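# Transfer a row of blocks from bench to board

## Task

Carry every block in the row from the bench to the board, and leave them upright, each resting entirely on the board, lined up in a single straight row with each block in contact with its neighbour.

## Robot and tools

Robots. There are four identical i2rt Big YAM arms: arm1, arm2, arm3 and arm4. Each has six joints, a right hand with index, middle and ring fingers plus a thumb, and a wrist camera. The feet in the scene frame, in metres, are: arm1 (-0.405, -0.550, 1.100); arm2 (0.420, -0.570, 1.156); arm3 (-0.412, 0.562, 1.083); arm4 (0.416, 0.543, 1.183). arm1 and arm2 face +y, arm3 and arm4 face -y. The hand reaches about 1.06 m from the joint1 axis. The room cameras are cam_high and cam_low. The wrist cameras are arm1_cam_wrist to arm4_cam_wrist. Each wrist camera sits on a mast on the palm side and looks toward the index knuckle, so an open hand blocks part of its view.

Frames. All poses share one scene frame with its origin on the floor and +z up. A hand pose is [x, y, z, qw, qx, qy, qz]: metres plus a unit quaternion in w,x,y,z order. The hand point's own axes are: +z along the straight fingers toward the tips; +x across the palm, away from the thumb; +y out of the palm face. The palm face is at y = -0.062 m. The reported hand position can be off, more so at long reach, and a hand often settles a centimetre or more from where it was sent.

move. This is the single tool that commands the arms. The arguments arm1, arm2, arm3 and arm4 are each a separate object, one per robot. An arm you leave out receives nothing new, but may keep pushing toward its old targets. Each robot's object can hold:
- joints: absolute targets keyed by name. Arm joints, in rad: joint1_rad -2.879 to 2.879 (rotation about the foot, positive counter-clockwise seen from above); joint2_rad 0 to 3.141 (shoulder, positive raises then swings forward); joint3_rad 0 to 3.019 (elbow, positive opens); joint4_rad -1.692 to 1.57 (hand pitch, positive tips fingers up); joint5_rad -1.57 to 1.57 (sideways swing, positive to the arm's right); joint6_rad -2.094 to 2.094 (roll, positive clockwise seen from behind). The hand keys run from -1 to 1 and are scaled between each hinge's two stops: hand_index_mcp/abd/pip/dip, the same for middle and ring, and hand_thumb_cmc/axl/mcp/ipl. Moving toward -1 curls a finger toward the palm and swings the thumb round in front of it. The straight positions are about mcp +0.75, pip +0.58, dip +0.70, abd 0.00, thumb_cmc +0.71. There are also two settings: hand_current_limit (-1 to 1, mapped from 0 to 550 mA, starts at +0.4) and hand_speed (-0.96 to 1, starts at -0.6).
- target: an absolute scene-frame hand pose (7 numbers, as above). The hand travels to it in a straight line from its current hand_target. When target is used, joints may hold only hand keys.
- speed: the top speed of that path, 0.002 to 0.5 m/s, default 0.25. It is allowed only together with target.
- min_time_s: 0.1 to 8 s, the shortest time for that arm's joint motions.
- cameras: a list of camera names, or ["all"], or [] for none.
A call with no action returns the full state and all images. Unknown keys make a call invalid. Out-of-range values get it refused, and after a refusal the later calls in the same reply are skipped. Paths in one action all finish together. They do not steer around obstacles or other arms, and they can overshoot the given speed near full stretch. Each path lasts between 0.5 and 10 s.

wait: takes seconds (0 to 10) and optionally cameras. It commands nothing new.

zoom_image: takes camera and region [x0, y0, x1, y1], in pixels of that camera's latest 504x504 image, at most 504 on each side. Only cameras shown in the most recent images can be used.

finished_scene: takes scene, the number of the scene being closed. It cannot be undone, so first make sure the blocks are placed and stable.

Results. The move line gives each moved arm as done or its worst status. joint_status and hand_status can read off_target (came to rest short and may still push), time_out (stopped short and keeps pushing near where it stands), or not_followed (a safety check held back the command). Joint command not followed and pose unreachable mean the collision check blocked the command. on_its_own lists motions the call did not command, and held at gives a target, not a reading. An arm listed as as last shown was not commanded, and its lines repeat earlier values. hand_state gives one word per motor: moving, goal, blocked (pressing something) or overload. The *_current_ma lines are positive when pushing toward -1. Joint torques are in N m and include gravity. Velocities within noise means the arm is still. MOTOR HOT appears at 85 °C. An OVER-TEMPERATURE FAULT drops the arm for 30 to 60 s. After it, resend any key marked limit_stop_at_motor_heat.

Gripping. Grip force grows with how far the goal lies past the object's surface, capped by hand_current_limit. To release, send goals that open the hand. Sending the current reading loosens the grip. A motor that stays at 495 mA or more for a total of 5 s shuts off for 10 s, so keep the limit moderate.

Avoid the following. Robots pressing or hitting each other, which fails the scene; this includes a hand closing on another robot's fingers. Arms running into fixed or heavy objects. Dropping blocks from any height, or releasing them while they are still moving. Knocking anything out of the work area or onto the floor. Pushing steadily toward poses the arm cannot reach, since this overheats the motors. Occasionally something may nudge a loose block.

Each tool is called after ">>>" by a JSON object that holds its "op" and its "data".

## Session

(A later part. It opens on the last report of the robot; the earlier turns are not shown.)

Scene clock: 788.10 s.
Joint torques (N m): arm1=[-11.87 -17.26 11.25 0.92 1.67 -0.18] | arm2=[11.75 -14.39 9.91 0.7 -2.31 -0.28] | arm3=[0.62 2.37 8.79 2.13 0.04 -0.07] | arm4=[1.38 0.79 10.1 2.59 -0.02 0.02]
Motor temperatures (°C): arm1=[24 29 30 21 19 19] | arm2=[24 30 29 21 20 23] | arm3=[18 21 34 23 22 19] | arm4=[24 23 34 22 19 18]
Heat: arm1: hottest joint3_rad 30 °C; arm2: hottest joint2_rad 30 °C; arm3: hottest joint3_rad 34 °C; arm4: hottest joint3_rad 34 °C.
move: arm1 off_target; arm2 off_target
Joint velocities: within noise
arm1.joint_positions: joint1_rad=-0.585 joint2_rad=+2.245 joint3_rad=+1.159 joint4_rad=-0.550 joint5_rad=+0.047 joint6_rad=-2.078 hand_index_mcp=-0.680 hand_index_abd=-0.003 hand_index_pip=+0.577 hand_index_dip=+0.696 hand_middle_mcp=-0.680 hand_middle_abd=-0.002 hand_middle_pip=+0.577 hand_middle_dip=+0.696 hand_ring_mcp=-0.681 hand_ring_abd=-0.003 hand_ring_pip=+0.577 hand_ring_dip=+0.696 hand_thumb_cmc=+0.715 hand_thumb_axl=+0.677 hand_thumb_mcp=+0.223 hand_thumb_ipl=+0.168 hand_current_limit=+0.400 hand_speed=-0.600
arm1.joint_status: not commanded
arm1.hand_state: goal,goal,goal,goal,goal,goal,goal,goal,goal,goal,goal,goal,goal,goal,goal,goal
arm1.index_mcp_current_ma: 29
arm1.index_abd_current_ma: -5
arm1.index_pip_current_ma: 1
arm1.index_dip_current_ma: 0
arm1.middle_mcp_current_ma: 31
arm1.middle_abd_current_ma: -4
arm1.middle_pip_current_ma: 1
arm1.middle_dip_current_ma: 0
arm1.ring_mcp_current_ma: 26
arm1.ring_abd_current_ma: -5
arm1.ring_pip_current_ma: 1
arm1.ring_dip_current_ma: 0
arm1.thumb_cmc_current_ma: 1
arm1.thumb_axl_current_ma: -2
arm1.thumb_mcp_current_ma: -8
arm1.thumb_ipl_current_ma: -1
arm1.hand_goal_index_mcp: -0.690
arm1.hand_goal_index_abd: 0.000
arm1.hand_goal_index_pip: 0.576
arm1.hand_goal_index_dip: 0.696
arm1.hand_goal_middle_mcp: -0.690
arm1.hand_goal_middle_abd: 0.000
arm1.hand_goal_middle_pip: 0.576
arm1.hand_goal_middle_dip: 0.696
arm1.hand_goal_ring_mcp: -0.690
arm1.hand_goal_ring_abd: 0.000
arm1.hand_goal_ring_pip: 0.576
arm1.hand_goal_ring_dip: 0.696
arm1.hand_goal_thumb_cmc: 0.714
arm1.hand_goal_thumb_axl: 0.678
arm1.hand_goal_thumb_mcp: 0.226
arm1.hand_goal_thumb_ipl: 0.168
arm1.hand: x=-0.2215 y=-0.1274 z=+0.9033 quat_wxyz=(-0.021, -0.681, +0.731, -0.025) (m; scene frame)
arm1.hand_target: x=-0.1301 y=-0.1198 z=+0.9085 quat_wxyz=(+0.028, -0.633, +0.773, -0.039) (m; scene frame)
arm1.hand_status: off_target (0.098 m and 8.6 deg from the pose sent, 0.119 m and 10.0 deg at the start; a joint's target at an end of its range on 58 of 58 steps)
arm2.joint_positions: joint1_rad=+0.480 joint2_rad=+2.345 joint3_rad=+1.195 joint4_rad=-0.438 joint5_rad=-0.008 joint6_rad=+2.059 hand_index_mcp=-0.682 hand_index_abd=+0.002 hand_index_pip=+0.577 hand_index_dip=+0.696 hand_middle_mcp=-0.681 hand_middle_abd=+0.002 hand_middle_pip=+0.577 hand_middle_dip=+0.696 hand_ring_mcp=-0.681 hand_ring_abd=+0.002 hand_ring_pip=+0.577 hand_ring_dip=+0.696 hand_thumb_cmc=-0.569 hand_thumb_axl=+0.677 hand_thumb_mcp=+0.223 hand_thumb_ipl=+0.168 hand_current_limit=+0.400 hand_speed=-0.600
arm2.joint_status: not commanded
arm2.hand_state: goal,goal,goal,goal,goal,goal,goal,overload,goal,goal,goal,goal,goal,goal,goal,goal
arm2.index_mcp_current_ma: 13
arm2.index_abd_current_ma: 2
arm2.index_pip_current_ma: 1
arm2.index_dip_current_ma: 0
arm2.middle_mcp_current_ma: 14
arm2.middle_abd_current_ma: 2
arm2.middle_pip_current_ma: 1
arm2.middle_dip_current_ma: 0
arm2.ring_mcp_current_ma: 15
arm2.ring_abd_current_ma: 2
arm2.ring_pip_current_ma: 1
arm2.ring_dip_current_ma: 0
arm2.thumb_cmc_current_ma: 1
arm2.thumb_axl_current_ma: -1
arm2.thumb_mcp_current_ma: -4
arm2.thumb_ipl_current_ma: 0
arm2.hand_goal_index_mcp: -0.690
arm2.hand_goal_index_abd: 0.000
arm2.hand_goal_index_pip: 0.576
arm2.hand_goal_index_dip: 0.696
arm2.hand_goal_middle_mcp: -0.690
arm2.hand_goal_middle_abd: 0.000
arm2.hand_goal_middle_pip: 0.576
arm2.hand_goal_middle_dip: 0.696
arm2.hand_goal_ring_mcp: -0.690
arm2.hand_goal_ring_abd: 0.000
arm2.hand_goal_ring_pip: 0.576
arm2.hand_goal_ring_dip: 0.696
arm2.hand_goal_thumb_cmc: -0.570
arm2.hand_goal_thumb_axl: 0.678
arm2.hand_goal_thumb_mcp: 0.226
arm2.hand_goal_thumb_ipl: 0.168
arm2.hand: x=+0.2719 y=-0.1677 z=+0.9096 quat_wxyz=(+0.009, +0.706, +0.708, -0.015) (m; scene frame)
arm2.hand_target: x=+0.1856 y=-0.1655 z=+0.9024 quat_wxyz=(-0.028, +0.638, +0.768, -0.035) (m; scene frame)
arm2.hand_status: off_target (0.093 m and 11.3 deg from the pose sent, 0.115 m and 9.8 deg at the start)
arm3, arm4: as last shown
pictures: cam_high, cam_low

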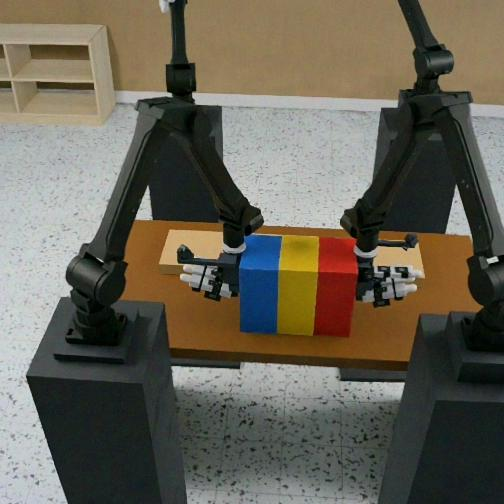

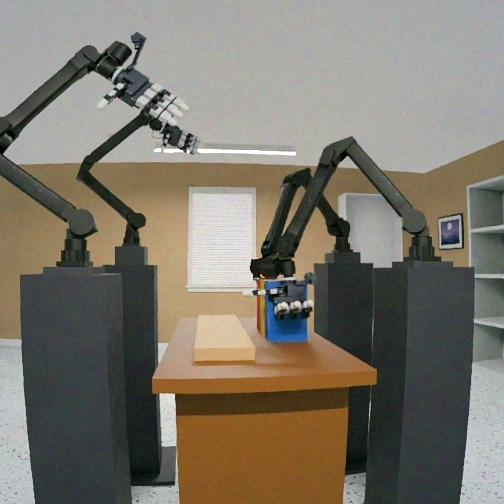

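>>> {"op": "move", "data": {"arm1": {"target": [-0.125, -0.062, 0.908, -0.0279, 0.6388, -0.7681, 0.0335], "speed": 0.06}, "arm2": {"target": [0.178, -0.115, 0.900, -0.0279, 0.6388, 0.7681, -0.0335], "speed": 0.06}, "cameras": ["cam_high", "cam_low"]}}

>>> {"op": "zoom_image", "data": {"camera": "cam_high", "region": [160, 200, 440, 360]}}

>>> {"op": "zoom_image", "data": {"camera": "cam_low", "region": [200, 240, 340, 380]}}

Scene clock: 808.13 s.
Joint torques (N m): arm1=[-8.64 -17.32 13.91 1.94 0.99 0.11] | arm2=[9.64 -14.56 13 1.73 -1.94 -0.55] | arm3=[0.67 2.32 8.73 2.03 0.04 -0.05] | arm4=[1.14 0.85 10.19 2.56 0.04 0]
Motor temperatures (°C): arm1=[24 29 31 21 22 19] | arm2=[25 29 30 21 24 23] | arm3=[18 21 34 23 22 19] | arm4=[24 23 34 22 19 18]
Heat: arm1: hottest joint3_rad 31 °C; arm2: hottest joint3_rad 30 °C; arm3: hottest joint3_rad 34 °C; arm4: hottest joint3_rad 34 °C.
move: arm1 off_target; arm2 off_target
Joint velocities: within noise
arm1.joint_positions: joint1_rad=-0.567 joint2_rad=+2.265 joint3_rad=+1.228 joint4_rad=-0.651 joint5_rad=+0.060 joint6_rad=-2.062 hand_index_mcp=-0.680 hand_index_abd=-0.003 hand_index_pip=+0.577 hand_index_dip=+0.696 hand_middle_mcp=-0.680 hand_middle_abd=-0.002 hand_middle_pip=+0.577 hand_middle_dip=+0.696 hand_ring_mcp=-0.681 hand_ring_abd=-0.003 hand_ring_pip=+0.577 hand_ring_dip=+0.696 hand_thumb_cmc=+0.715 hand_thumb_axl=+0.677 hand_thumb_mcp=+0.223 hand_thumb_ipl=+0.168 hand_current_limit=+0.400 hand_speed=-0.600
arm1.joint_status: not commanded
arm1.hand_state: goal,goal,goal,goal,goal,goal,goal,goal,goal,goal,goal,goal,goal,goal,goal,goal
arm1.index_mcp_current_ma: 29
arm1.index_abd_current_ma: -5
arm1.index_pip_current_ma: 1
arm1.index_dip_current_ma: 0
arm1.middle_mcp_current_ma: 31
arm1.middle_abd_current_ma: -4
arm1.middle_pip_current_ma: 1
arm1.middle_dip_current_ma: 0
arm1.ring_mcp_current_ma: 26
arm1.ring_abd_current_ma: -5
arm1.ring_pip_current_ma: 1
arm1.ring_dip_current_ma: 0
arm1.thumb_cmc_current_ma: 1
arm1.thumb_axl_current_ma: -2
arm1.thumb_mcp_current_ma: -8
arm1.thumb_ipl_current_ma: -1
arm1.hand_goal_index_mcp: -0.690
arm1.hand_goal_index_abd: 0.000
arm1.hand_goal_index_pip: 0.576
arm1.hand_goal_index_dip: 0.696
arm1.hand_goal_middle_mcp: -0.690
arm1.hand_goal_middle_abd: 0.000
arm1.hand_goal_middle_pip: 0.576
arm1.hand_goal_middle_dip: 0.696
arm1.hand_goal_ring_mcp: -0.690
arm1.hand_goal_ring_abd: 0.000
arm1.hand_goal_ring_pip: 0.576
arm1.hand_goal_ring_dip: 0.696
arm1.hand_goal_thumb_cmc: 0.714
arm1.hand_goal_thumb_axl: 0.678
arm1.hand_goal_thumb_mcp: 0.226
arm1.hand_goal_thumb_ipl: 0.168
arm1.hand: x=-0.2225 y=-0.1171 z=+0.9077 quat_wxyz=(-0.044, -0.682, +0.729, -0.038) (m; scene frame)
arm1.hand_target: x=-0.1379 y=-0.0771 z=+0.9178 quat_wxyz=(+0.028, -0.638, +0.769, -0.035) (m; scene frame)
arm1.hand_status: off_target (0.112 m and 10.6 deg from the pose sent, 0.117 m and 8.6 deg at the start; pose on its path clipped on 31 of 45 steps)
arm2.joint_positions: joint1_rad=+0.469 joint2_rad=+2.361 joint3_rad=+1.264 joint4_rad=-0.549 joint5_rad=-0.017 joint6_rad=+2.047 hand_index_mcp=-0.682 hand_index_abd=+0.002 hand_index_pip=+0.577 hand_index_dip=+0.696 hand_middle_mcp=-0.681 hand_middle_abd=+0.002 hand_middle_pip=+0.577 hand_middle_dip=+0.696 hand_ring_mcp=-0.681 hand_ring_abd=+0.002 hand_ring_pip=+0.577 hand_ring_dip=+0.696 hand_thumb_cmc=-0.569 hand_thumb_axl=+0.677 hand_thumb_mcp=+0.223 hand_thumb_ipl=+0.168 hand_current_limit=+0.400 hand_speed=-0.600
arm2.joint_status: not commanded
arm2.hand_state: goal,goal,goal,goal,goal,goal,goal,overload,goal,goal,goal,goal,goal,goal,goal,goal
arm2.index_mcp_current_ma: 13
arm2.index_abd_current_ma: 2
arm2.index_pip_current_ma: 1
arm2.index_dip_current_ma: 0
arm2.middle_mcp_current_ma: 14
arm2.middle_abd_current_ma: 2
arm2.middle_pip_current_ma: 1
arm2.middle_dip_current_ma: 0
arm2.ring_mcp_current_ma: 15
arm2.ring_abd_current_ma: 2
arm2.ring_pip_current_ma: 1
arm2.ring_dip_current_ma: 0
arm2.thumb_cmc_current_ma: 1
arm2.thumb_axl_current_ma: -1
arm2.thumb_mcp_current_ma: -4
arm2.thumb_ipl_current_ma: 0
arm2.hand_goal_index_mcp: -0.690
arm2.hand_goal_index_abd: 0.000
arm2.hand_goal_index_pip: 0.576
arm2.hand_goal_index_dip: 0.696
arm2.hand_goal_middle_mcp: -0.690
arm2.hand_goal_middle_abd: 0.000
arm2.hand_goal_middle_pip: 0.576
arm2.hand_goal_middle_dip: 0.696
arm2.hand_goal_ring_mcp: -0.690
arm2.hand_goal_ring_abd: 0.000
arm2.hand_goal_ring_pip: 0.576
arm2.hand_goal_ring_dip: 0.696
arm2.hand_goal_thumb_cmc: -0.570
arm2.hand_goal_thumb_axl: 0.678
arm2.hand_goal_thumb_mcp: 0.226
arm2.hand_goal_thumb_ipl: 0.168
arm2.hand: x=+0.2719 y=-0.1590 z=+0.9167 quat_wxyz=(+0.035, +0.705, +0.708, -0.028) (m; scene frame)
arm2.hand_target: x=+0.1849 y=-0.1263 z=+0.9109 quat_wxyz=(-0.029, +0.638, +0.769, -0.035) (m; scene frame)
arm2.hand_status: off_target (0.105 m and 12.5 deg from the pose sent, 0.108 m and 11.3 deg at the start; pose on its path clipped on 23 of 45 steps)
arm3.joint_positions: joint1_rad=+0.149 joint2_rad=+0.602 joint3_rad=+1.427 joint4_rad=-1.371 joint5_rad=+0.000 joint6_rad=+1.111 hand_index_mcp=+0.754 hand_index_abd=+0.000 hand_index_pip=+0.577 hand_index_dip=+0.696 hand_middle_mcp=+0.755 hand_middle_abd=+0.000 hand_middle_pip=+0.577 hand_middle_dip=+0.696 hand_ring_mcp=+0.755 hand_ring_abd=+0.000 hand_ring_pip=+0.577 hand_ring_dip=+0.696 hand_thumb_cmc=+0.715 hand_thumb_axl=+0.677 hand_thumb_mcp=+0.226 hand_thumb_ipl=+0.168 hand_current_limit=+0.400 hand_speed=-0.600
arm3.joint_status: not commanded
arm3.hand_state: goal,goal,goal,goal,goal,goal,goal,goal,goal,goal,goal,goal,goal,goal,goal,goal
arm3.index_mcp_current_ma: 1
arm3.index_abd_current_ma: 0
arm3.index_pip_current_ma: 1
arm3.index_dip_current_ma: 0
arm3.middle_mcp_current_ma: 1
arm3.middle_abd_current_ma: 0
arm3.middle_pip_current_ma: 1
arm3.middle_dip_current_ma: 0
arm3.ring_mcp_current_ma: 1
arm3.ring_abd_current_ma: 0
arm3.ring_pip_current_ma: 1
arm3.ring_dip_current_ma: 0
arm3.thumb_cmc_current_ma: 1
arm3.thumb_axl_current_ma: -1
arm3.thumb_mcp_current_ma: 0
arm3.thumb_ipl_current_ma: -1
arm3.hand_goal_index_mcp: 0.754
arm3.hand_goal_index_abd: 0.000
arm3.hand_goal_index_pip: 0.576
arm3.hand_goal_index_dip: 0.696
arm3.hand_goal_middle_mcp: 0.754
arm3.hand_goal_middle_abd: 0.000
arm3.hand_goal_middle_pip: 0.576
arm3.hand_goal_middle_dip: 0.696
arm3.hand_goal_ring_mcp: 0.754
arm3.hand_goal_ring_abd: 0.000
arm3.hand_goal_ring_pip: 0.576
arm3.hand_goal_ring_dip: 0.696
arm3.hand_goal_thumb_cmc: 0.714
arm3.hand_goal_thumb_axl: 0.678
arm3.hand_goal_thumb_mcp: 0.226
arm3.hand_goal_thumb_ipl: 0.168
arm3.hand: x=-0.4605 y=+0.3240 z=+1.6521 quat_wxyz=(+0.393, +0.776, -0.394, +0.297) (m; scene frame)
arm3.hand_target: x=-0.4610 y=+0.3271 z=+1.6612 quat_wxyz=(+0.400, +0.771, -0.391, +0.302) (m; scene frame)
arm3.hand_status: not commanded
arm4.joint_positions: joint1_rad=+0.371 joint2_rad=+0.649 joint3_rad=+1.454 joint4_rad=-1.164 joint5_rad=+0.044 joint6_rad=+1.127 hand_index_mcp=+0.755 hand_index_abd=+0.001 hand_index_pip=+0.577 hand_index_dip=+0.696 hand_middle_mcp=+0.755 hand_middle_abd=+0.001 hand_middle_pip=+0.577 hand_middle_dip=+0.696 hand_ring_mcp=+0.755 hand_ring_abd=+0.001 hand_ring_pip=+0.577 hand_ring_dip=+0.696 hand_thumb_cmc=+0.715 hand_thumb_axl=+0.677 hand_thumb_mcp=+0.226 hand_thumb_ipl=+0.168 hand_current_limit=+0.400 hand_speed=-0.600
arm4.joint_status: not commanded
arm4.hand_state: goal,goal,goal,goal,goal,goal,goal,goal,goal,goal,goal,goal,goal,goal,goal,goal
arm4.index_mcp_current_ma: 1
arm4.index_abd_current_ma: 0
arm4.index_pip_current_ma: 0
arm4.index_dip_current_ma: 0
arm4.middle_mcp_current_ma: 1
arm4.middle_abd_current_ma: 0
arm4.middle_pip_current_ma: 0
arm4.middle_dip_current_ma: 0
arm4.ring_mcp_current_ma: 1
arm4.ring_abd_current_ma: 0
arm4.ring_pip_current_ma: 0
arm4.ring_dip_current_ma: 0
arm4.thumb_cmc_current_ma: 1
arm4.thumb_axl_current_ma: -1
arm4.thumb_mcp_current_ma: 0
arm4.thumb_ipl_current_ma: 0
arm4.hand_goal_index_mcp: 0.754
arm4.hand_goal_index_abd: 0.000
arm4.hand_goal_index_pip: 0.576
arm4.hand_goal_index_dip: 0.696
arm4.hand_goal_middle_mcp: 0.754
arm4.hand_goal_middle_abd: 0.000
arm4.hand_goal_middle_pip: 0.576
arm4.hand_goal_middle_dip: 0.696
arm4.hand_goal_ring_mcp: 0.754
arm4.hand_goal_ring_abd: 0.000
arm4.hand_goal_ring_pip: 0.576
arm4.hand_goal_ring_dip: 0.696
arm4.hand_goal_thumb_cmc: 0.714
arm4.hand_goal_thumb_axl: 0.678
arm4.hand_goal_thumb_mcp: 0.226
arm4.hand_goal_thumb_ipl: 0.168
arm4.hand: x=+0.4253 y=+0.2674 z=+1.8009 quat_wxyz=(+0.418, +0.763, -0.301, +0.390) (m; scene frame)
arm4.hand_target: x=+0.4230 y=+0.2720 z=+1.8166 quat_wxyz=(+0.428, +0.753, -0.297, +0.400) (m; scene frame)
arm4.hand_status: not commanded
pictures: cam_high, cam_low

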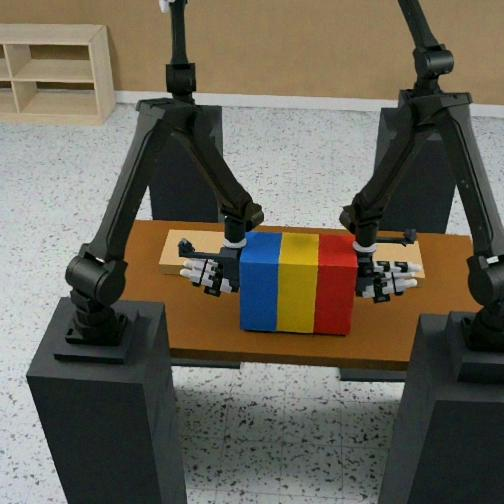

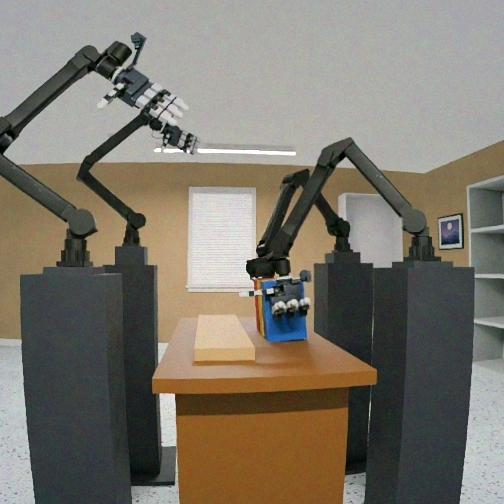

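Scaled by 1.800 from the camera's 504x504 image, which has a finer 720x720 frame.

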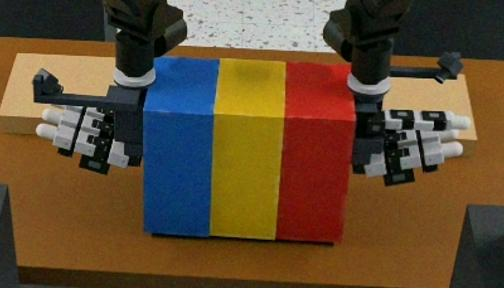

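Scaled by 3.600 from the camera's 504x504 image, which has a finer 720x720 frame.

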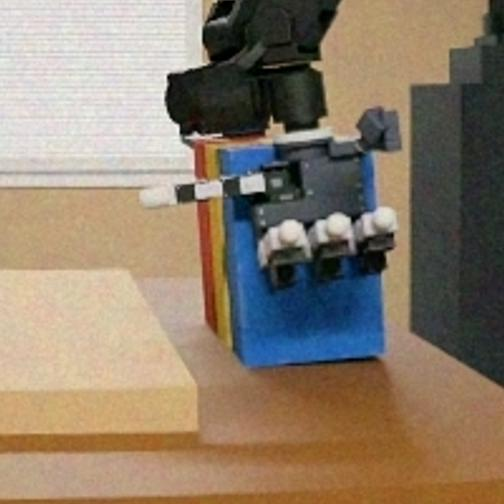

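>>> {"op": "move", "data": {"arm1": {"target": [-0.130, -0.085, 0.950, -0.0279, 0.6388, -0.7681, 0.0335], "speed": 0.06}, "arm2": {"target": [0.180, -0.130, 0.945, -0.0279, 0.6388, 0.7681, -0.0335], "speed": 0.06}, "cameras": ["cam_high", "cam_low"]}}

>>> {"op": "zoom_image", "data": {"camera": "cam_high", "region": [160, 200, 440, 360]}}

>>> {"op": "zoom_image", "data": {"camera": "cam_low", "region": [200, 240, 340, 380]}}

Scene clock: 819.97 s.
Joint torques (N m): arm1=[-9.88 -24.7 9.32 1.18 1.03 -0.06] | arm2=[10.7 -20.72 8.72 0.76 -1.99 -0.4] | arm3=[0.85 2.26 8.75 2.1 0.04 -0.08] | arm4=[1.32 1.14 10.13 2.33 0.05 0.05]
Motor temperatures (°C): arm1=[24 30 33 21 22 19] | arm2=[25 28 31 21 24 23] | arm3=[18 21 34 23 22 19] | arm4=[24 23 34 22 19 18]
Heat: arm1: hottest joint3_rad 33 °C; arm2: hottest joint3_rad 31 °C; arm3: hottest joint3_rad 34 °C; arm4: hottest joint3_rad 34 °C.
move: arm1 off_target; arm2 off_target
Joint velocities: within noise
arm1.joint_positions: joint1_rad=-0.567 joint2_rad=+2.256 joint3_rad=+1.228 joint4_rad=-0.668 joint5_rad=+0.062 joint6_rad=-2.062 hand_index_mcp=-0.680 hand_index_abd=-0.003 hand_index_pip=+0.577 hand_index_dip=+0.696 hand_middle_mcp=-0.680 hand_middle_abd=-0.002 hand_middle_pip=+0.577 hand_middle_dip=+0.696 hand_ring_mcp=-0.681 hand_ring_abd=-0.003 hand_ring_pip=+0.577 hand_ring_dip=+0.696 hand_thumb_cmc=+0.715 hand_thumb_axl=+0.677 hand_thumb_mcp=+0.223 hand_thumb_ipl=+0.168 hand_current_limit=+0.400 hand_speed=-0.600
arm1.joint_status: not commanded
arm1.hand_state: goal,goal,goal,goal,goal,goal,goal,goal,goal,goal,goal,goal,goal,goal,goal,goal
arm1.index_mcp_current_ma: 29
arm1.index_abd_current_ma: -5
arm1.index_pip_current_ma: 1
arm1.index_dip_current_ma: 0
arm1.middle_mcp_current_ma: 31
arm1.middle_abd_current_ma: -4
arm1.middle_pip_current_ma: 1
arm1.middle_dip_current_ma: 0
arm1.ring_mcp_current_ma: 26
arm1.ring_abd_current_ma: -5
arm1.ring_pip_current_ma: 1
arm1.ring_dip_current_ma: 0
arm1.thumb_cmc_current_ma: 1
arm1.thumb_axl_current_ma: -2
arm1.thumb_mcp_current_ma: -8
arm1.thumb_ipl_current_ma: -1
arm1.hand_goal_index_mcp: -0.690
arm1.hand_goal_index_abd: 0.000
arm1.hand_goal_index_pip: 0.576
arm1.hand_goal_index_dip: 0.696
arm1.hand_goal_middle_mcp: -0.690
arm1.hand_goal_middle_abd: 0.000
arm1.hand_goal_middle_pip: 0.576
arm1.hand_goal_middle_dip: 0.696
arm1.hand_goal_ring_mcp: -0.690
arm1.hand_goal_ring_abd: 0.000
arm1.hand_goal_ring_pip: 0.576
arm1.hand_goal_ring_dip: 0.696
arm1.hand_goal_thumb_cmc: 0.714
arm1.hand_goal_thumb_axl: 0.678
arm1.hand_goal_thumb_mcp: 0.226
arm1.hand_goal_thumb_ipl: 0.168
arm1.hand: x=-0.2230 y=-0.1186 z=+0.9123 quat_wxyz=(-0.048, -0.682, +0.729, -0.040) (m; scene frame)
arm1.hand_target: x=-0.1382 y=-0.0937 z=+0.9511 quat_wxyz=(+0.028, -0.638, +0.769, -0.037) (m; scene frame)
arm1.hand_status: off_target (0.106 m and 11.0 deg from the pose sent, 0.107 m and 10.6 deg at the start; pose on its path clipped on 23 of 33 steps)
arm2.joint_positions: joint1_rad=+0.469 joint2_rad=+2.352 joint3_rad=+1.264 joint4_rad=-0.569 joint5_rad=-0.017 joint6_rad=+2.047 hand_index_mcp=-0.682 hand_index_abd=+0.002 hand_index_pip=+0.577 hand_index_dip=+0.696 hand_middle_mcp=-0.681 hand_middle_abd=+0.002 hand_middle_pip=+0.577 hand_middle_dip=+0.696 hand_ring_mcp=-0.681 hand_ring_abd=+0.002 hand_ring_pip=+0.577 hand_ring_dip=+0.696 hand_thumb_cmc=-0.569 hand_thumb_axl=+0.677 hand_thumb_mcp=+0.223 hand_thumb_ipl=+0.168 hand_current_limit=+0.400 hand_speed=-0.600
arm2.joint_status: not commanded
arm2.hand_state: goal,goal,goal,goal,goal,goal,goal,overload,goal,goal,goal,goal,goal,goal,goal,goal
arm2.index_mcp_current_ma: 13
arm2.index_abd_current_ma: 2
arm2.index_pip_current_ma: 1
arm2.index_dip_current_ma: 0
arm2.middle_mcp_current_ma: 14
arm2.middle_abd_current_ma: 2
arm2.middle_pip_current_ma: 1
arm2.middle_dip_current_ma: 0
arm2.ring_mcp_current_ma: 15
arm2.ring_abd_current_ma: 2
arm2.ring_pip_current_ma: 1
arm2.ring_dip_current_ma: 0
arm2.thumb_cmc_current_ma: 1
arm2.thumb_axl_current_ma: -1
arm2.thumb_mcp_current_ma: -4
arm2.thumb_ipl_current_ma: 0
arm2.hand_goal_index_mcp: -0.690
arm2.hand_goal_index_abd: 0.000
arm2.hand_goal_index_pip: 0.576
arm2.hand_goal_index_dip: 0.696
arm2.hand_goal_middle_mcp: -0.690
arm2.hand_goal_middle_abd: 0.000
arm2.hand_goal_middle_pip: 0.576
arm2.hand_goal_middle_dip: 0.696
arm2.hand_goal_ring_mcp: -0.690
arm2.hand_goal_ring_abd: 0.000
arm2.hand_goal_ring_pip: 0.576
arm2.hand_goal_ring_dip: 0.696
arm2.hand_goal_thumb_cmc: -0.570
arm2.hand_goal_thumb_axl: 0.678
arm2.hand_goal_thumb_mcp: 0.226
arm2.hand_goal_thumb_ipl: 0.168
arm2.hand: x=+0.2727 y=-0.1603 z=+0.9221 quat_wxyz=(+0.040, +0.705, +0.708, -0.030) (m; scene frame)
arm2.hand_target: x=+0.1834 y=-0.1375 z=+0.9483 quat_wxyz=(-0.027, +0.638, +0.769, -0.036) (m; scene frame)
arm2.hand_status: off_target (0.100 m and 12.9 deg from the pose sent, 0.101 m and 12.5 deg at the start; pose on its path clipped on 15 of 33 steps)
arm3, arm4: as last shown
pictures: cam_high, cam_low

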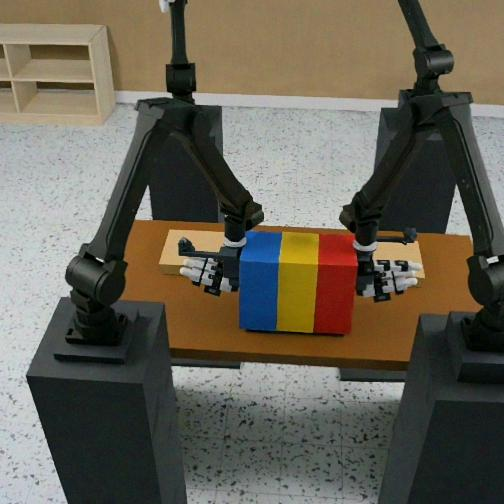

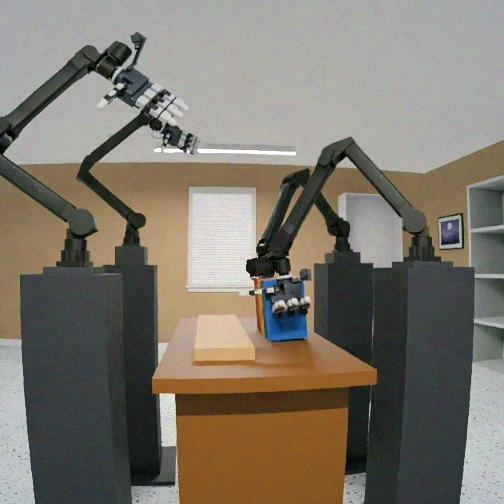

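Scaled by 1.800 from the camera's 504x504 image, which has a finer 720x720 frame.

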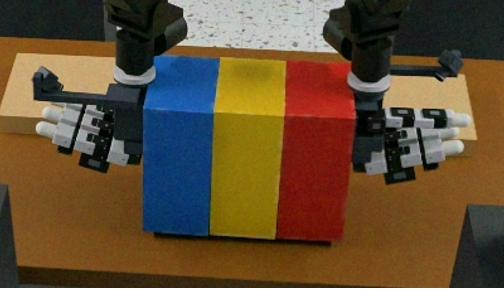

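Scaled by 3.600 from the camera's 504x504 image, which has a finer 720x720 frame.

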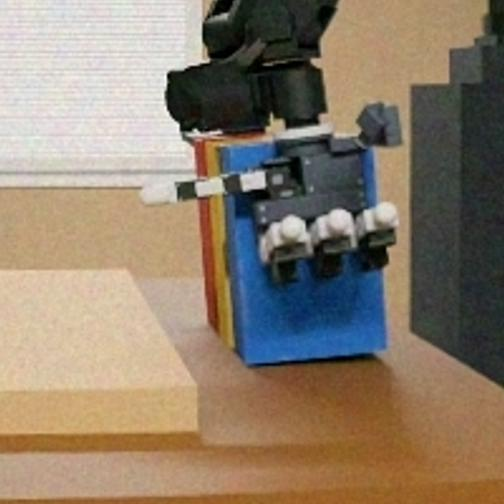

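>>> {"op": "move", "data": {"arm1": {"target": [-0.130, -0.100, 0.985, -0.0279, 0.6388, -0.7681, 0.0335], "speed": 0.06}, "arm2": {"target": [0.180, -0.145, 0.980, -0.0279, 0.6388, 0.7681, -0.0335], "speed": 0.06}, "cameras": ["cam_high", "cam_low"]}}

>>> {"op": "zoom_image", "data": {"camera": "cam_high", "region": [160, 200, 440, 360]}}

>>> {"op": "zoom_image", "data": {"camera": "cam_low", "region": [200, 240, 340, 380]}}

Scene clock: 832.63 s.
Joint torques (N m): arm1=[-11.28 -23.71 9.25 1.37 1.15 -0.15] | arm2=[11.58 -19.96 7.71 0.99 -2.01 -0.26] | arm3=[0.73 2.26 8.66 2.02 0.04 -0.07] | arm4=[0.97 0.97 10.19 2.33 -0.02 -0.01]
Motor temperatures (°C): arm1=[24 31 33 21 22 19] | arm2=[25 29 31 21 24 23] | arm3=[18 21 34 23 22 19] | arm4=[24 23 34 22 19 18]
Heat: arm1: hottest joint3_rad 33 °C; arm2: hottest joint3_rad 31 °C; arm3: hottest joint3_rad 34 °C; arm4: hottest joint3_rad 34 °C.
move: arm1 off_target; arm2 off_target
Joint velocities: within noise
arm1.joint_positions: joint1_rad=-0.570 joint2_rad=+2.165 joint3_rad=+1.206 joint4_rad=-0.727 joint5_rad=+0.059 joint6_rad=-2.072 hand_index_mcp=-0.680 hand_index_abd=-0.002 hand_index_pip=+0.577 hand_index_dip=+0.696 hand_middle_mcp=-0.680 hand_middle_abd=-0.002 hand_middle_pip=+0.577 hand_middle_dip=+0.696 hand_ring_mcp=-0.681 hand_ring_abd=-0.003 hand_ring_pip=+0.577 hand_ring_dip=+0.696 hand_thumb_cmc=+0.715 hand_thumb_axl=+0.677 hand_thumb_mcp=+0.223 hand_thumb_ipl=+0.168 hand_current_limit=+0.400 hand_speed=-0.600
arm1.joint_status: not commanded
arm1.hand_state: goal,goal,goal,goal,goal,goal,goal,goal,goal,goal,goal,goal,goal,goal,goal,goal
arm1.index_mcp_current_ma: 29
arm1.index_abd_current_ma: -5
arm1.index_pip_current_ma: 1
arm1.index_dip_current_ma: 0
arm1.middle_mcp_current_ma: 31
arm1.middle_abd_current_ma: -4
arm1.middle_pip_current_ma: 1
arm1.middle_dip_current_ma: 0
arm1.ring_mcp_current_ma: 26
arm1.ring_abd_current_ma: -5
arm1.ring_pip_current_ma: 1
arm1.ring_dip_current_ma: 0
arm1.thumb_cmc_current_ma: 1
arm1.thumb_axl_current_ma: -2
arm1.thumb_mcp_current_ma: -8
arm1.thumb_ipl_current_ma: -1
arm1.hand_goal_index_mcp: -0.690
arm1.hand_goal_index_abd: 0.000
arm1.hand_goal_index_pip: 0.576
arm1.hand_goal_index_dip: 0.696
arm1.hand_goal_middle_mcp: -0.690
arm1.hand_goal_middle_abd: 0.000
arm1.hand_goal_middle_pip: 0.576
arm1.hand_goal_middle_dip: 0.696
arm1.hand_goal_ring_mcp: -0.690
arm1.hand_goal_ring_abd: 0.000
arm1.hand_goal_ring_pip: 0.576
arm1.hand_goal_ring_dip: 0.696
arm1.hand_goal_thumb_cmc: 0.714
arm1.hand_goal_thumb_axl: 0.678
arm1.hand_goal_thumb_mcp: 0.226
arm1.hand_goal_thumb_ipl: 0.168
arm1.hand: x=-0.2217 y=-0.1197 z=+0.9521 quat_wxyz=(-0.044, -0.684, +0.727, -0.037) (m; scene frame)
arm1.hand_target: x=-0.1341 y=-0.1067 z=+0.9873 quat_wxyz=(+0.028, -0.638, +0.769, -0.038) (m; scene frame)
arm1.hand_status: off_target (0.099 m and 10.8 deg from the pose sent, 0.119 m and 11.0 deg at the start; pose on its path clipped on 19 of 33 steps)
arm2.joint_positions: joint1_rad=+0.469 joint2_rad=+2.257 joint3_rad=+1.225 joint4_rad=-0.606 joint5_rad=-0.017 joint6_rad=+2.047 hand_index_mcp=-0.682 hand_index_abd=+0.002 hand_index_pip=+0.577 hand_index_dip=+0.696 hand_middle_mcp=-0.681 hand_middle_abd=+0.002 hand_middle_pip=+0.577 hand_middle_dip=+0.696 hand_ring_mcp=-0.681 hand_ring_abd=+0.002 hand_ring_pip=+0.577 hand_ring_dip=+0.696 hand_thumb_cmc=-0.569 hand_thumb_axl=+0.677 hand_thumb_mcp=+0.223 hand_thumb_ipl=+0.168 hand_current_limit=+0.400 hand_speed=-0.600
arm2.joint_status: not commanded
arm2.hand_state: goal,goal,goal,goal,goal,goal,goal,overload,goal,goal,goal,goal,goal,goal,goal,goal
arm2.index_mcp_current_ma: 13
arm2.index_abd_current_ma: 2
arm2.index_pip_current_ma: 1
arm2.index_dip_current_ma: 0
arm2.middle_mcp_current_ma: 14
arm2.middle_abd_current_ma: 2
arm2.middle_pip_current_ma: 1
arm2.middle_dip_current_ma: 0
arm2.ring_mcp_current_ma: 15
arm2.ring_abd_current_ma: 2
arm2.ring_pip_current_ma: 1
arm2.ring_dip_current_ma: 0
arm2.thumb_cmc_current_ma: 1
arm2.thumb_axl_current_ma: -1
arm2.thumb_mcp_current_ma: -4
arm2.thumb_ipl_current_ma: 0
arm2.hand_goal_index_mcp: -0.690
arm2.hand_goal_index_abd: 0.000
arm2.hand_goal_index_pip: 0.576
arm2.hand_goal_index_dip: 0.696
arm2.hand_goal_middle_mcp: -0.690
arm2.hand_goal_middle_abd: 0.000
arm2.hand_goal_middle_pip: 0.576
arm2.hand_goal_middle_dip: 0.696
arm2.hand_goal_ring_mcp: -0.690
arm2.hand_goal_ring_abd: 0.000
arm2.hand_goal_ring_pip: 0.576
arm2.hand_goal_ring_dip: 0.696
arm2.hand_goal_thumb_cmc: -0.570
arm2.hand_goal_thumb_axl: 0.678
arm2.hand_goal_thumb_mcp: 0.226
arm2.hand_goal_thumb_ipl: 0.168
arm2.hand: x=+0.2724 y=-0.1592 z=+0.9598 quat_wxyz=(+0.031, +0.705, +0.708, -0.027) (m; scene frame)
arm2.hand_target: x=+0.1848 y=-0.1515 z=+0.9817 quat_wxyz=(-0.027, +0.638, +0.769, -0.036) (m; scene frame)
arm2.hand_status: off_target (0.096 m and 12.3 deg from the pose sent, 0.110 m and 12.9 deg at the start)
arm3, arm4: as last shown
pictures: cam_high, cam_low

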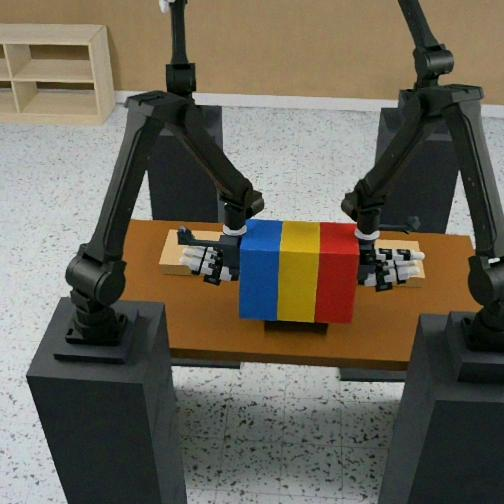

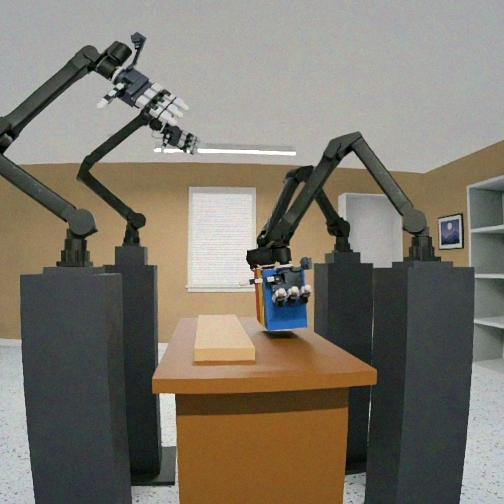

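Scaled by 1.800 from the camera's 504x504 image, which has a finer 720x720 frame.

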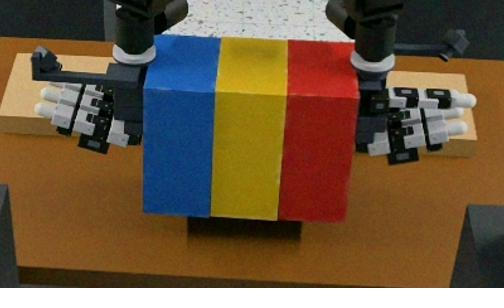

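Scaled by 3.600 from the camera's 504x504 image, which has a finer 720x720 frame.

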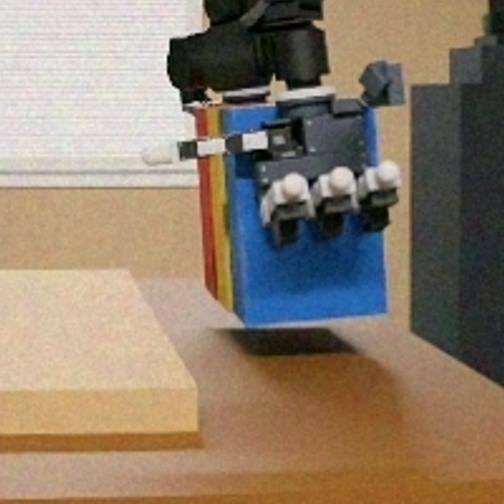

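>>> {"op": "move", "data": {"arm1": {"joints": {"joint1_rad": -0.682, "joint2_rad": 2.135, "joint3_rad": 1.416, "joint4_rad": -0.814, "joint6_rad": -2.065}, "min_time_s": 2.5}, "arm2": {"joints": {"joint1_rad": 0.59, "joint2_rad": 2.257, "joint3_rad": 1.463, "joint4_rad": -0.747, "joint6_rad": 1.97}, "min_time_s": 2.5}, "cameras": ["cam_high", "cam_low"]}}

>>> {"op": "zoom_image", "data": {"camera": "cam_high", "region": [160, 200, 440, 360]}}

>>> {"op": "zoom_image", "data": {"camera": "cam_low", "region": [180, 220, 340, 380]}}

Scene clock: 1140.13 s.
Joint torques (N m): arm1=[-11.11 -22.65 13.15 2.11 2.4 -0.05] | arm2=[12.34 -18.9 14.53 1.37 -3.05 -0.27] | arm3=[0.5 2.2 8.7 2.04 0.05 -0.06] | arm4=[0.67 0.91 10.07 2.54 0.01 0.04]
Motor temperatures (°C): arm1=[24 32 34 21 26 19] | arm2=[25 32 31 21 30 23] | arm3=[18 21 35 22 22 19] | arm4=[23 23 35 22 19 18]
Heat: arm1: hottest joint3_rad 34 °C; arm2: hottest joint2_rad 32 °C; arm3: hottest joint3_rad 35 °C; arm4: hottest joint3_rad 35 °C.
move: arm1 time_out; arm2 time_out
Joint velocities: within noise
arm1.joint_positions: joint1_rad=-0.565 joint2_rad=+2.171 joint3_rad=+1.321 joint4_rad=-0.862 joint5_rad=+0.024 joint6_rad=-2.078 hand_index_mcp=-0.679 hand_index_abd=-0.001 hand_index_pip=+0.577 hand_index_dip=+0.696 hand_middle_mcp=-0.679 hand_middle_abd=-0.001 hand_middle_pip=+0.577 hand_middle_dip=+0.696 hand_ring_mcp=-0.681 hand_ring_abd=-0.001 hand_ring_pip=+0.577 hand_ring_dip=+0.696 hand_thumb_cmc=+0.715 hand_thumb_axl=+0.677 hand_thumb_mcp=+0.222 hand_thumb_ipl=+0.168 hand_current_limit=+0.400 hand_speed=-0.600
arm1.joint_status: joint1_rad time_out (moved +0.005 of -0.112); joint3_rad time_out (moved +0.115 of +0.210); the others done
arm1.hand_state: goal,goal,goal,goal,goal,goal,goal,goal,goal,goal,goal,goal,goal,goal,goal,goal
arm1.index_mcp_current_ma: 32
arm1.index_abd_current_ma: -2
arm1.index_pip_current_ma: 2
arm1.index_dip_current_ma: 0
arm1.middle_mcp_current_ma: 32
arm1.middle_abd_current_ma: -2
arm1.middle_pip_current_ma: 1
arm1.middle_dip_current_ma: 0
arm1.ring_mcp_current_ma: 27
arm1.ring_abd_current_ma: -2
arm1.ring_pip_current_ma: 1
arm1.ring_dip_current_ma: 0
arm1.thumb_cmc_current_ma: 1
arm1.thumb_axl_current_ma: -2
arm1.thumb_mcp_current_ma: -11
arm1.thumb_ipl_current_ma: -1
arm1.hand_goal_index_mcp: -0.690
arm1.hand_goal_index_abd: 0.000
arm1.hand_goal_index_pip: 0.576
arm1.hand_goal_index_dip: 0.696
arm1.hand_goal_middle_mcp: -0.690
arm1.hand_goal_middle_abd: 0.000
arm1.hand_goal_middle_pip: 0.576
arm1.hand_goal_middle_dip: 0.696
arm1.hand_goal_ring_mcp: -0.690
arm1.hand_goal_ring_abd: 0.000
arm1.hand_goal_ring_pip: 0.576
arm1.hand_goal_ring_dip: 0.696
arm1.hand_goal_thumb_cmc: 0.714
arm1.hand_goal_thumb_axl: 0.678
arm1.hand_goal_thumb_mcp: 0.226
arm1.hand_goal_thumb_ipl: 0.168
arm1.on_its_own: joint1_rad reads -0.565 and still pushes toward -0.682 since a time_out; joint3_rad reads +1.321 and still pushes toward +1.416 since a time_out; joint5_rad reads +0.024 and still pushes toward +0.096 since a time_out
arm1.hand: x=-0.2141 y=-0.0925 z=+0.9808 quat_wxyz=(-0.061, -0.687, +0.723, -0.023) (m; scene frame)
arm1.hand_target: x=-0.1079 y=-0.0708 z=+1.0146 quat_wxyz=(+0.032, -0.638, +0.769, -0.037) (m; scene frame)
arm1.hand_status: not commanded
arm2.joint_positions: joint1_rad=+0.439 joint2_rad=+2.276 joint3_rad=+1.350 joint4_rad=-0.783 joint5_rad=+0.006 joint6_rad=+2.010 hand_index_mcp=-0.682 hand_index_abd=+0.001 hand_index_pip=+0.577 hand_index_dip=+0.696 hand_middle_mcp=-0.681 hand_middle_abd=+0.001 hand_middle_pip=+0.577 hand_middle_dip=+0.696 hand_ring_mcp=-0.680 hand_ring_abd=+0.001 hand_ring_pip=+0.577 hand_ring_dip=+0.696 hand_thumb_cmc=-0.571 hand_thumb_axl=+0.677 hand_thumb_mcp=+0.223 hand_thumb_ipl=+0.168 hand_current_limit=+0.400 hand_speed=-0.600
arm2.joint_status: joint1_rad time_out (moved -0.030 of +0.121); joint3_rad time_out (moved +0.125 of +0.238); joint6_rad time_out (moved -0.037 of -0.077); the others done
arm2.hand_state: goal,goal,goal,goal,goal,goal,goal,overload,goal,goal,goal,goal,goal,goal,goal,goal
arm2.index_mcp_current_ma: 13
arm2.index_abd_current_ma: 1
arm2.index_pip_current_ma: 1
arm2.index_dip_current_ma: 0
arm2.middle_mcp_current_ma: 15
arm2.middle_abd_current_ma: 1
arm2.middle_pip_current_ma: 1
arm2.middle_dip_current_ma: 0
arm2.ring_mcp_current_ma: 18
arm2.ring_abd_current_ma: 1
arm2.ring_pip_current_ma: 1
arm2.ring_dip_current_ma: 0
arm2.thumb_cmc_current_ma: -1
arm2.thumb_axl_current_ma: -1
arm2.thumb_mcp_current_ma: -5
arm2.thumb_ipl_current_ma: 0
arm2.hand_goal_index_mcp: -0.690
arm2.hand_goal_index_abd: 0.000
arm2.hand_goal_index_pip: 0.576
arm2.hand_goal_index_dip: 0.696
arm2.hand_goal_middle_mcp: -0.690
arm2.hand_goal_middle_abd: 0.000
arm2.hand_goal_middle_pip: 0.576
arm2.hand_goal_middle_dip: 0.696
arm2.hand_goal_ring_mcp: -0.690
arm2.hand_goal_ring_abd: 0.000
arm2.hand_goal_ring_pip: 0.576
arm2.hand_goal_ring_dip: 0.696
arm2.hand_goal_thumb_cmc: -0.570
arm2.hand_goal_thumb_axl: 0.678
arm2.hand_goal_thumb_mcp: 0.226
arm2.hand_goal_thumb_ipl: 0.168
arm2.on_its_own: joint1_rad reads +0.439 and still pushes toward +0.590 since a time_out; joint3_rad reads +1.350 and still pushes toward +1.463 since a time_out; joint5_rad reads +0.006 and still pushes toward -0.068 since a time_out; joint6_rad reads +2.010 and still pushes toward +1.970 since a time_out
arm2.hand: x=+0.2804 y=-0.1304 z=+0.9836 quat_wxyz=(+0.068, +0.700, +0.710, -0.029) (m; scene frame)
arm2.hand_target: x=+0.1632 y=-0.0983 z=+1.0063 quat_wxyz=(-0.023, +0.631, +0.774, -0.037) (m; scene frame)
arm2.hand_status: not commanded
arm3, arm4: as last shown
pictures: cam_high, cam_low
led back after a hold (arm1 arm): the arm was led back toward your command in small steps, so it may still be short of it.
led back after a hold (arm2 arm): the arm was led back toward your command in small steps, so it may still be short of it.
joint command not followed: on one or more control steps a check withheld the commanded joint targets of the arm1 arm, and it was not sent them on those steps.
cause: the commanded joint targets, or the way to them, would bring a part of the robot too close to another arm (the arm2 arm, along the way the arms are being sent, or toward where that arm still pushes).
joint command not followed: on one or more control steps a check withheld the commanded joint targets of the arm2 arm, and it was not sent them on those steps.
cause: the commanded joint targets, or the way to them, would bring a part of the robot too close to another arm (the arm1 arm, along the way the arms are being sent, or toward where that arm still pushes).

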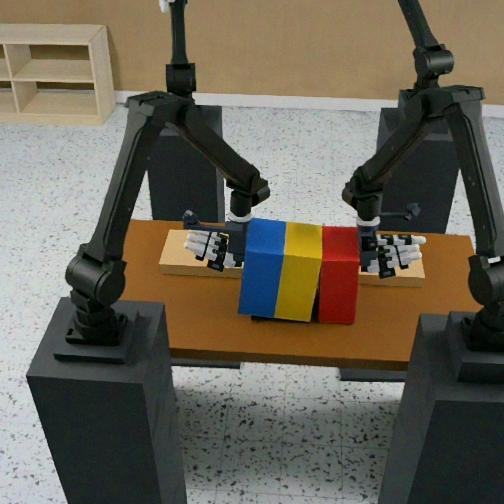

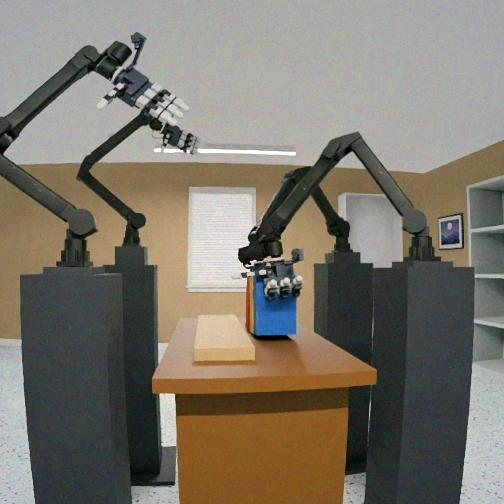

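Scaled by 1.800 from the camera's 504x504 image, which has a finer 720x720 frame.

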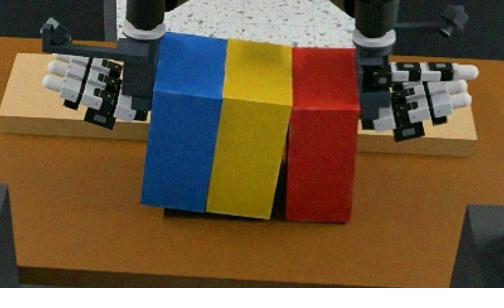

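Scaled by 3.150 from the camera's 504x504 image, which has a finer 720x720 frame.

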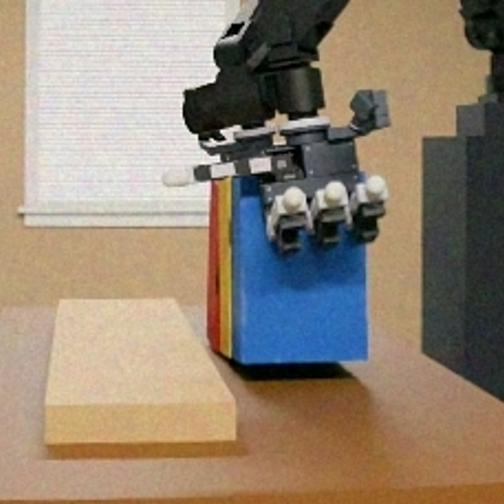

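>>> {"op": "move", "data": {"arm1": {"target": [-0.125, -0.080, 0.955, -0.0279, 0.6388, -0.7681, 0.0335], "speed": 0.05}, "arm2": {"target": [0.180, -0.115, 0.945, -0.0279, 0.6388, 0.7681, -0.0335], "speed": 0.05}, "cameras": ["cam_high", "cam_low"]}}

>>> {"op": "zoom_image", "data": {"camera": "cam_high", "region": [160, 200, 440, 360]}}

>>> {"op": "zoom_image", "data": {"camera": "cam_low", "region": [180, 220, 340, 380]}}

Scene clock: 1162.33 s.
Joint torques (N m): arm1=[-10.87 -19.96 8.92 3.15 1.88 0.05] | arm2=[11.34 -14.92 8.46 4.25 -2.69 -0.09] | arm3=[0.79 2.2 8.76 2.1 0.06 -0.07] | arm4=[1.32 0.5 10.24 2.3 0.04 0.01]
Motor temperatures (°C): arm1=[24 34 35 21 31 19] | arm2=[25 31 36 21 34 23] | arm3=[18 21 35 22 22 19] | arm4=[23 23 35 22 19 18]
Heat: arm1: hottest joint3_rad 35 °C; arm2: hottest joint3_rad 36 °C; arm3: hottest joint3_rad 35 °C; arm4: hottest joint3_rad 35 °C.
move: arm1 off_target; arm2 off_target
Joint velocities: within noise
arm1.joint_positions: joint1_rad=-0.560 joint2_rad=+2.200 joint3_rad=+1.281 joint4_rad=-0.751 joint5_rad=+0.037 joint6_rad=-2.078 hand_index_mcp=-0.679 hand_index_abd=-0.001 hand_index_pip=+0.577 hand_index_dip=+0.696 hand_middle_mcp=-0.679 hand_middle_abd=-0.001 hand_middle_pip=+0.577 hand_middle_dip=+0.696 hand_ring_mcp=-0.681 hand_ring_abd=-0.001 hand_ring_pip=+0.577 hand_ring_dip=+0.696 hand_thumb_cmc=+0.715 hand_thumb_axl=+0.677 hand_thumb_mcp=+0.222 hand_thumb_ipl=+0.168 hand_current_limit=+0.400 hand_speed=-0.600
arm1.joint_status: not commanded
arm1.hand_state: goal,goal,goal,goal,goal,goal,goal,goal,goal,goal,goal,goal,goal,goal,goal,goal
arm1.index_mcp_current_ma: 32
arm1.index_abd_current_ma: -2
arm1.index_pip_current_ma: 2
arm1.index_dip_current_ma: 0
arm1.middle_mcp_current_ma: 32
arm1.middle_abd_current_ma: -2
arm1.middle_pip_current_ma: 1
arm1.middle_dip_current_ma: 0
arm1.ring_mcp_current_ma: 27
arm1.ring_abd_current_ma: -2
arm1.ring_pip_current_ma: 1
arm1.ring_dip_current_ma: 0
arm1.thumb_cmc_current_ma: 1
arm1.thumb_axl_current_ma: -2
arm1.thumb_mcp_current_ma: -11
arm1.thumb_ipl_current_ma: -1
arm1.hand_goal_index_mcp: -0.690
arm1.hand_goal_index_abd: 0.000
arm1.hand_goal_index_pip: 0.576
arm1.hand_goal_index_dip: 0.696
arm1.hand_goal_middle_mcp: -0.690
arm1.hand_goal_middle_abd: 0.000
arm1.hand_goal_middle_pip: 0.576
arm1.hand_goal_middle_dip: 0.696
arm1.hand_goal_ring_mcp: -0.690
arm1.hand_goal_ring_abd: 0.000
arm1.hand_goal_ring_pip: 0.576
arm1.hand_goal_ring_dip: 0.696
arm1.hand_goal_thumb_cmc: 0.714
arm1.hand_goal_thumb_axl: 0.678
arm1.hand_goal_thumb_mcp: 0.226
arm1.hand_goal_thumb_ipl: 0.168
arm1.hand: x=-0.2158 y=-0.0942 z=+0.9530 quat_wxyz=(-0.039, -0.690, +0.723, -0.024) (m; scene frame)
arm1.hand_target: x=-0.1287 y=-0.0871 z=+0.9605 quat_wxyz=(+0.027, -0.637, +0.769, -0.037) (m; scene frame)
arm1.hand_status: off_target (0.092 m and 11.0 deg from the pose sent, 0.093 m and 12.7 deg at the start; pose on its path clipped on 22 of 55 steps)
arm2.joint_positions: joint1_rad=+0.439 joint2_rad=+2.272 joint3_rad=+1.314 joint4_rad=-0.684 joint5_rad=-0.004 joint6_rad=+1.994 hand_index_mcp=-0.682 hand_index_abd=+0.001 hand_index_pip=+0.577 hand_index_dip=+0.696 hand_middle_mcp=-0.681 hand_middle_abd=+0.001 hand_middle_pip=+0.577 hand_middle_dip=+0.696 hand_ring_mcp=-0.680 hand_ring_abd=+0.001 hand_ring_pip=+0.577 hand_ring_dip=+0.696 hand_thumb_cmc=-0.571 hand_thumb_axl=+0.677 hand_thumb_mcp=+0.223 hand_thumb_ipl=+0.168 hand_current_limit=+0.400 hand_speed=-0.600
arm2.joint_status: not commanded
arm2.hand_state: goal,goal,goal,goal,goal,goal,goal,overload,goal,goal,goal,goal,goal,goal,goal,goal
arm2.index_mcp_current_ma: 13
arm2.index_abd_current_ma: 1
arm2.index_pip_current_ma: 1
arm2.index_dip_current_ma: 0
arm2.middle_mcp_current_ma: 15
arm2.middle_abd_current_ma: 1
arm2.middle_pip_current_ma: 1
arm2.middle_dip_current_ma: 0
arm2.ring_mcp_current_ma: 18
arm2.ring_abd_current_ma: 1
arm2.ring_pip_current_ma: 1
arm2.ring_dip_current_ma: 0
arm2.thumb_cmc_current_ma: -1
arm2.thumb_axl_current_ma: -1
arm2.thumb_mcp_current_ma: -5
arm2.thumb_ipl_current_ma: 0
arm2.hand_goal_index_mcp: -0.690
arm2.hand_goal_index_abd: 0.000
arm2.hand_goal_index_pip: 0.576
arm2.hand_goal_index_dip: 0.696
arm2.hand_goal_middle_mcp: -0.690
arm2.hand_goal_middle_abd: 0.000
arm2.hand_goal_middle_pip: 0.576
arm2.hand_goal_middle_dip: 0.696
arm2.hand_goal_ring_mcp: -0.690
arm2.hand_goal_ring_abd: 0.000
arm2.hand_goal_ring_pip: 0.576
arm2.hand_goal_ring_dip: 0.696
arm2.hand_goal_thumb_cmc: -0.570
arm2.hand_goal_thumb_axl: 0.678
arm2.hand_goal_thumb_mcp: 0.226
arm2.hand_goal_thumb_ipl: 0.168
arm2.hand: x=+0.2767 y=-0.1252 z=+0.9712 quat_wxyz=(+0.034, +0.697, +0.716, -0.023) (m; scene frame)
arm2.hand_target: x=+0.1868 y=-0.1237 z=+0.9534 quat_wxyz=(-0.026, +0.638, +0.769, -0.037) (m; scene frame)
arm2.hand_status: off_target (0.101 m and 11.4 deg from the pose sent, 0.109 m and 14.6 deg at the start; pose on its path clipped on 55 of 55 steps)
arm3, arm4: as last shown
pictures: cam_high, cam_low

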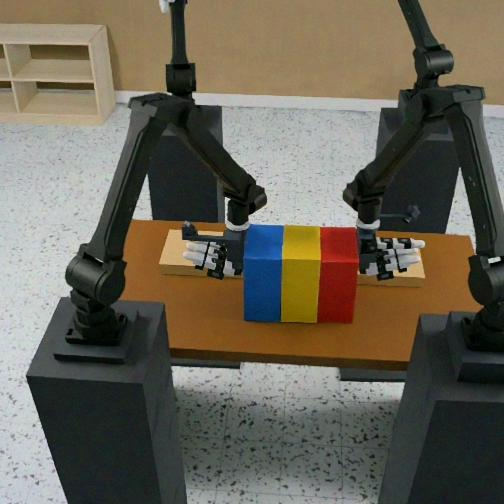

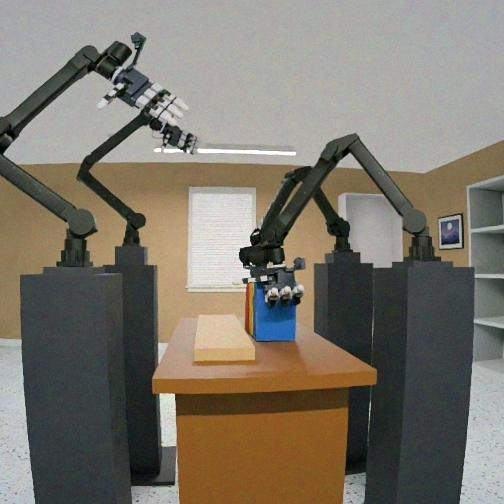

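Scaled by 1.800 from the camera's 504x504 image, which has a finer 720x720 frame.

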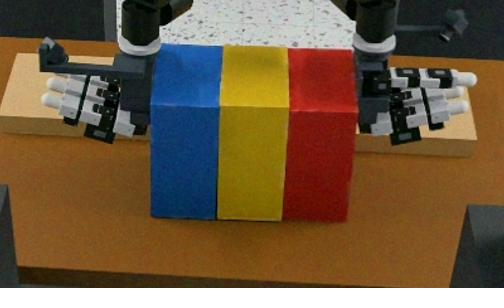

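Scaled by 3.150 from the camera's 504x504 image, which has a finer 720x720 frame.

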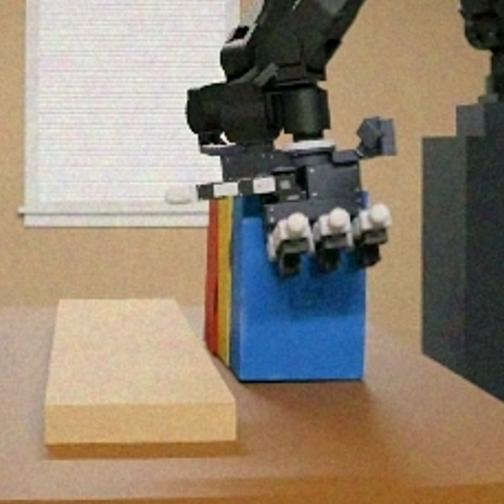

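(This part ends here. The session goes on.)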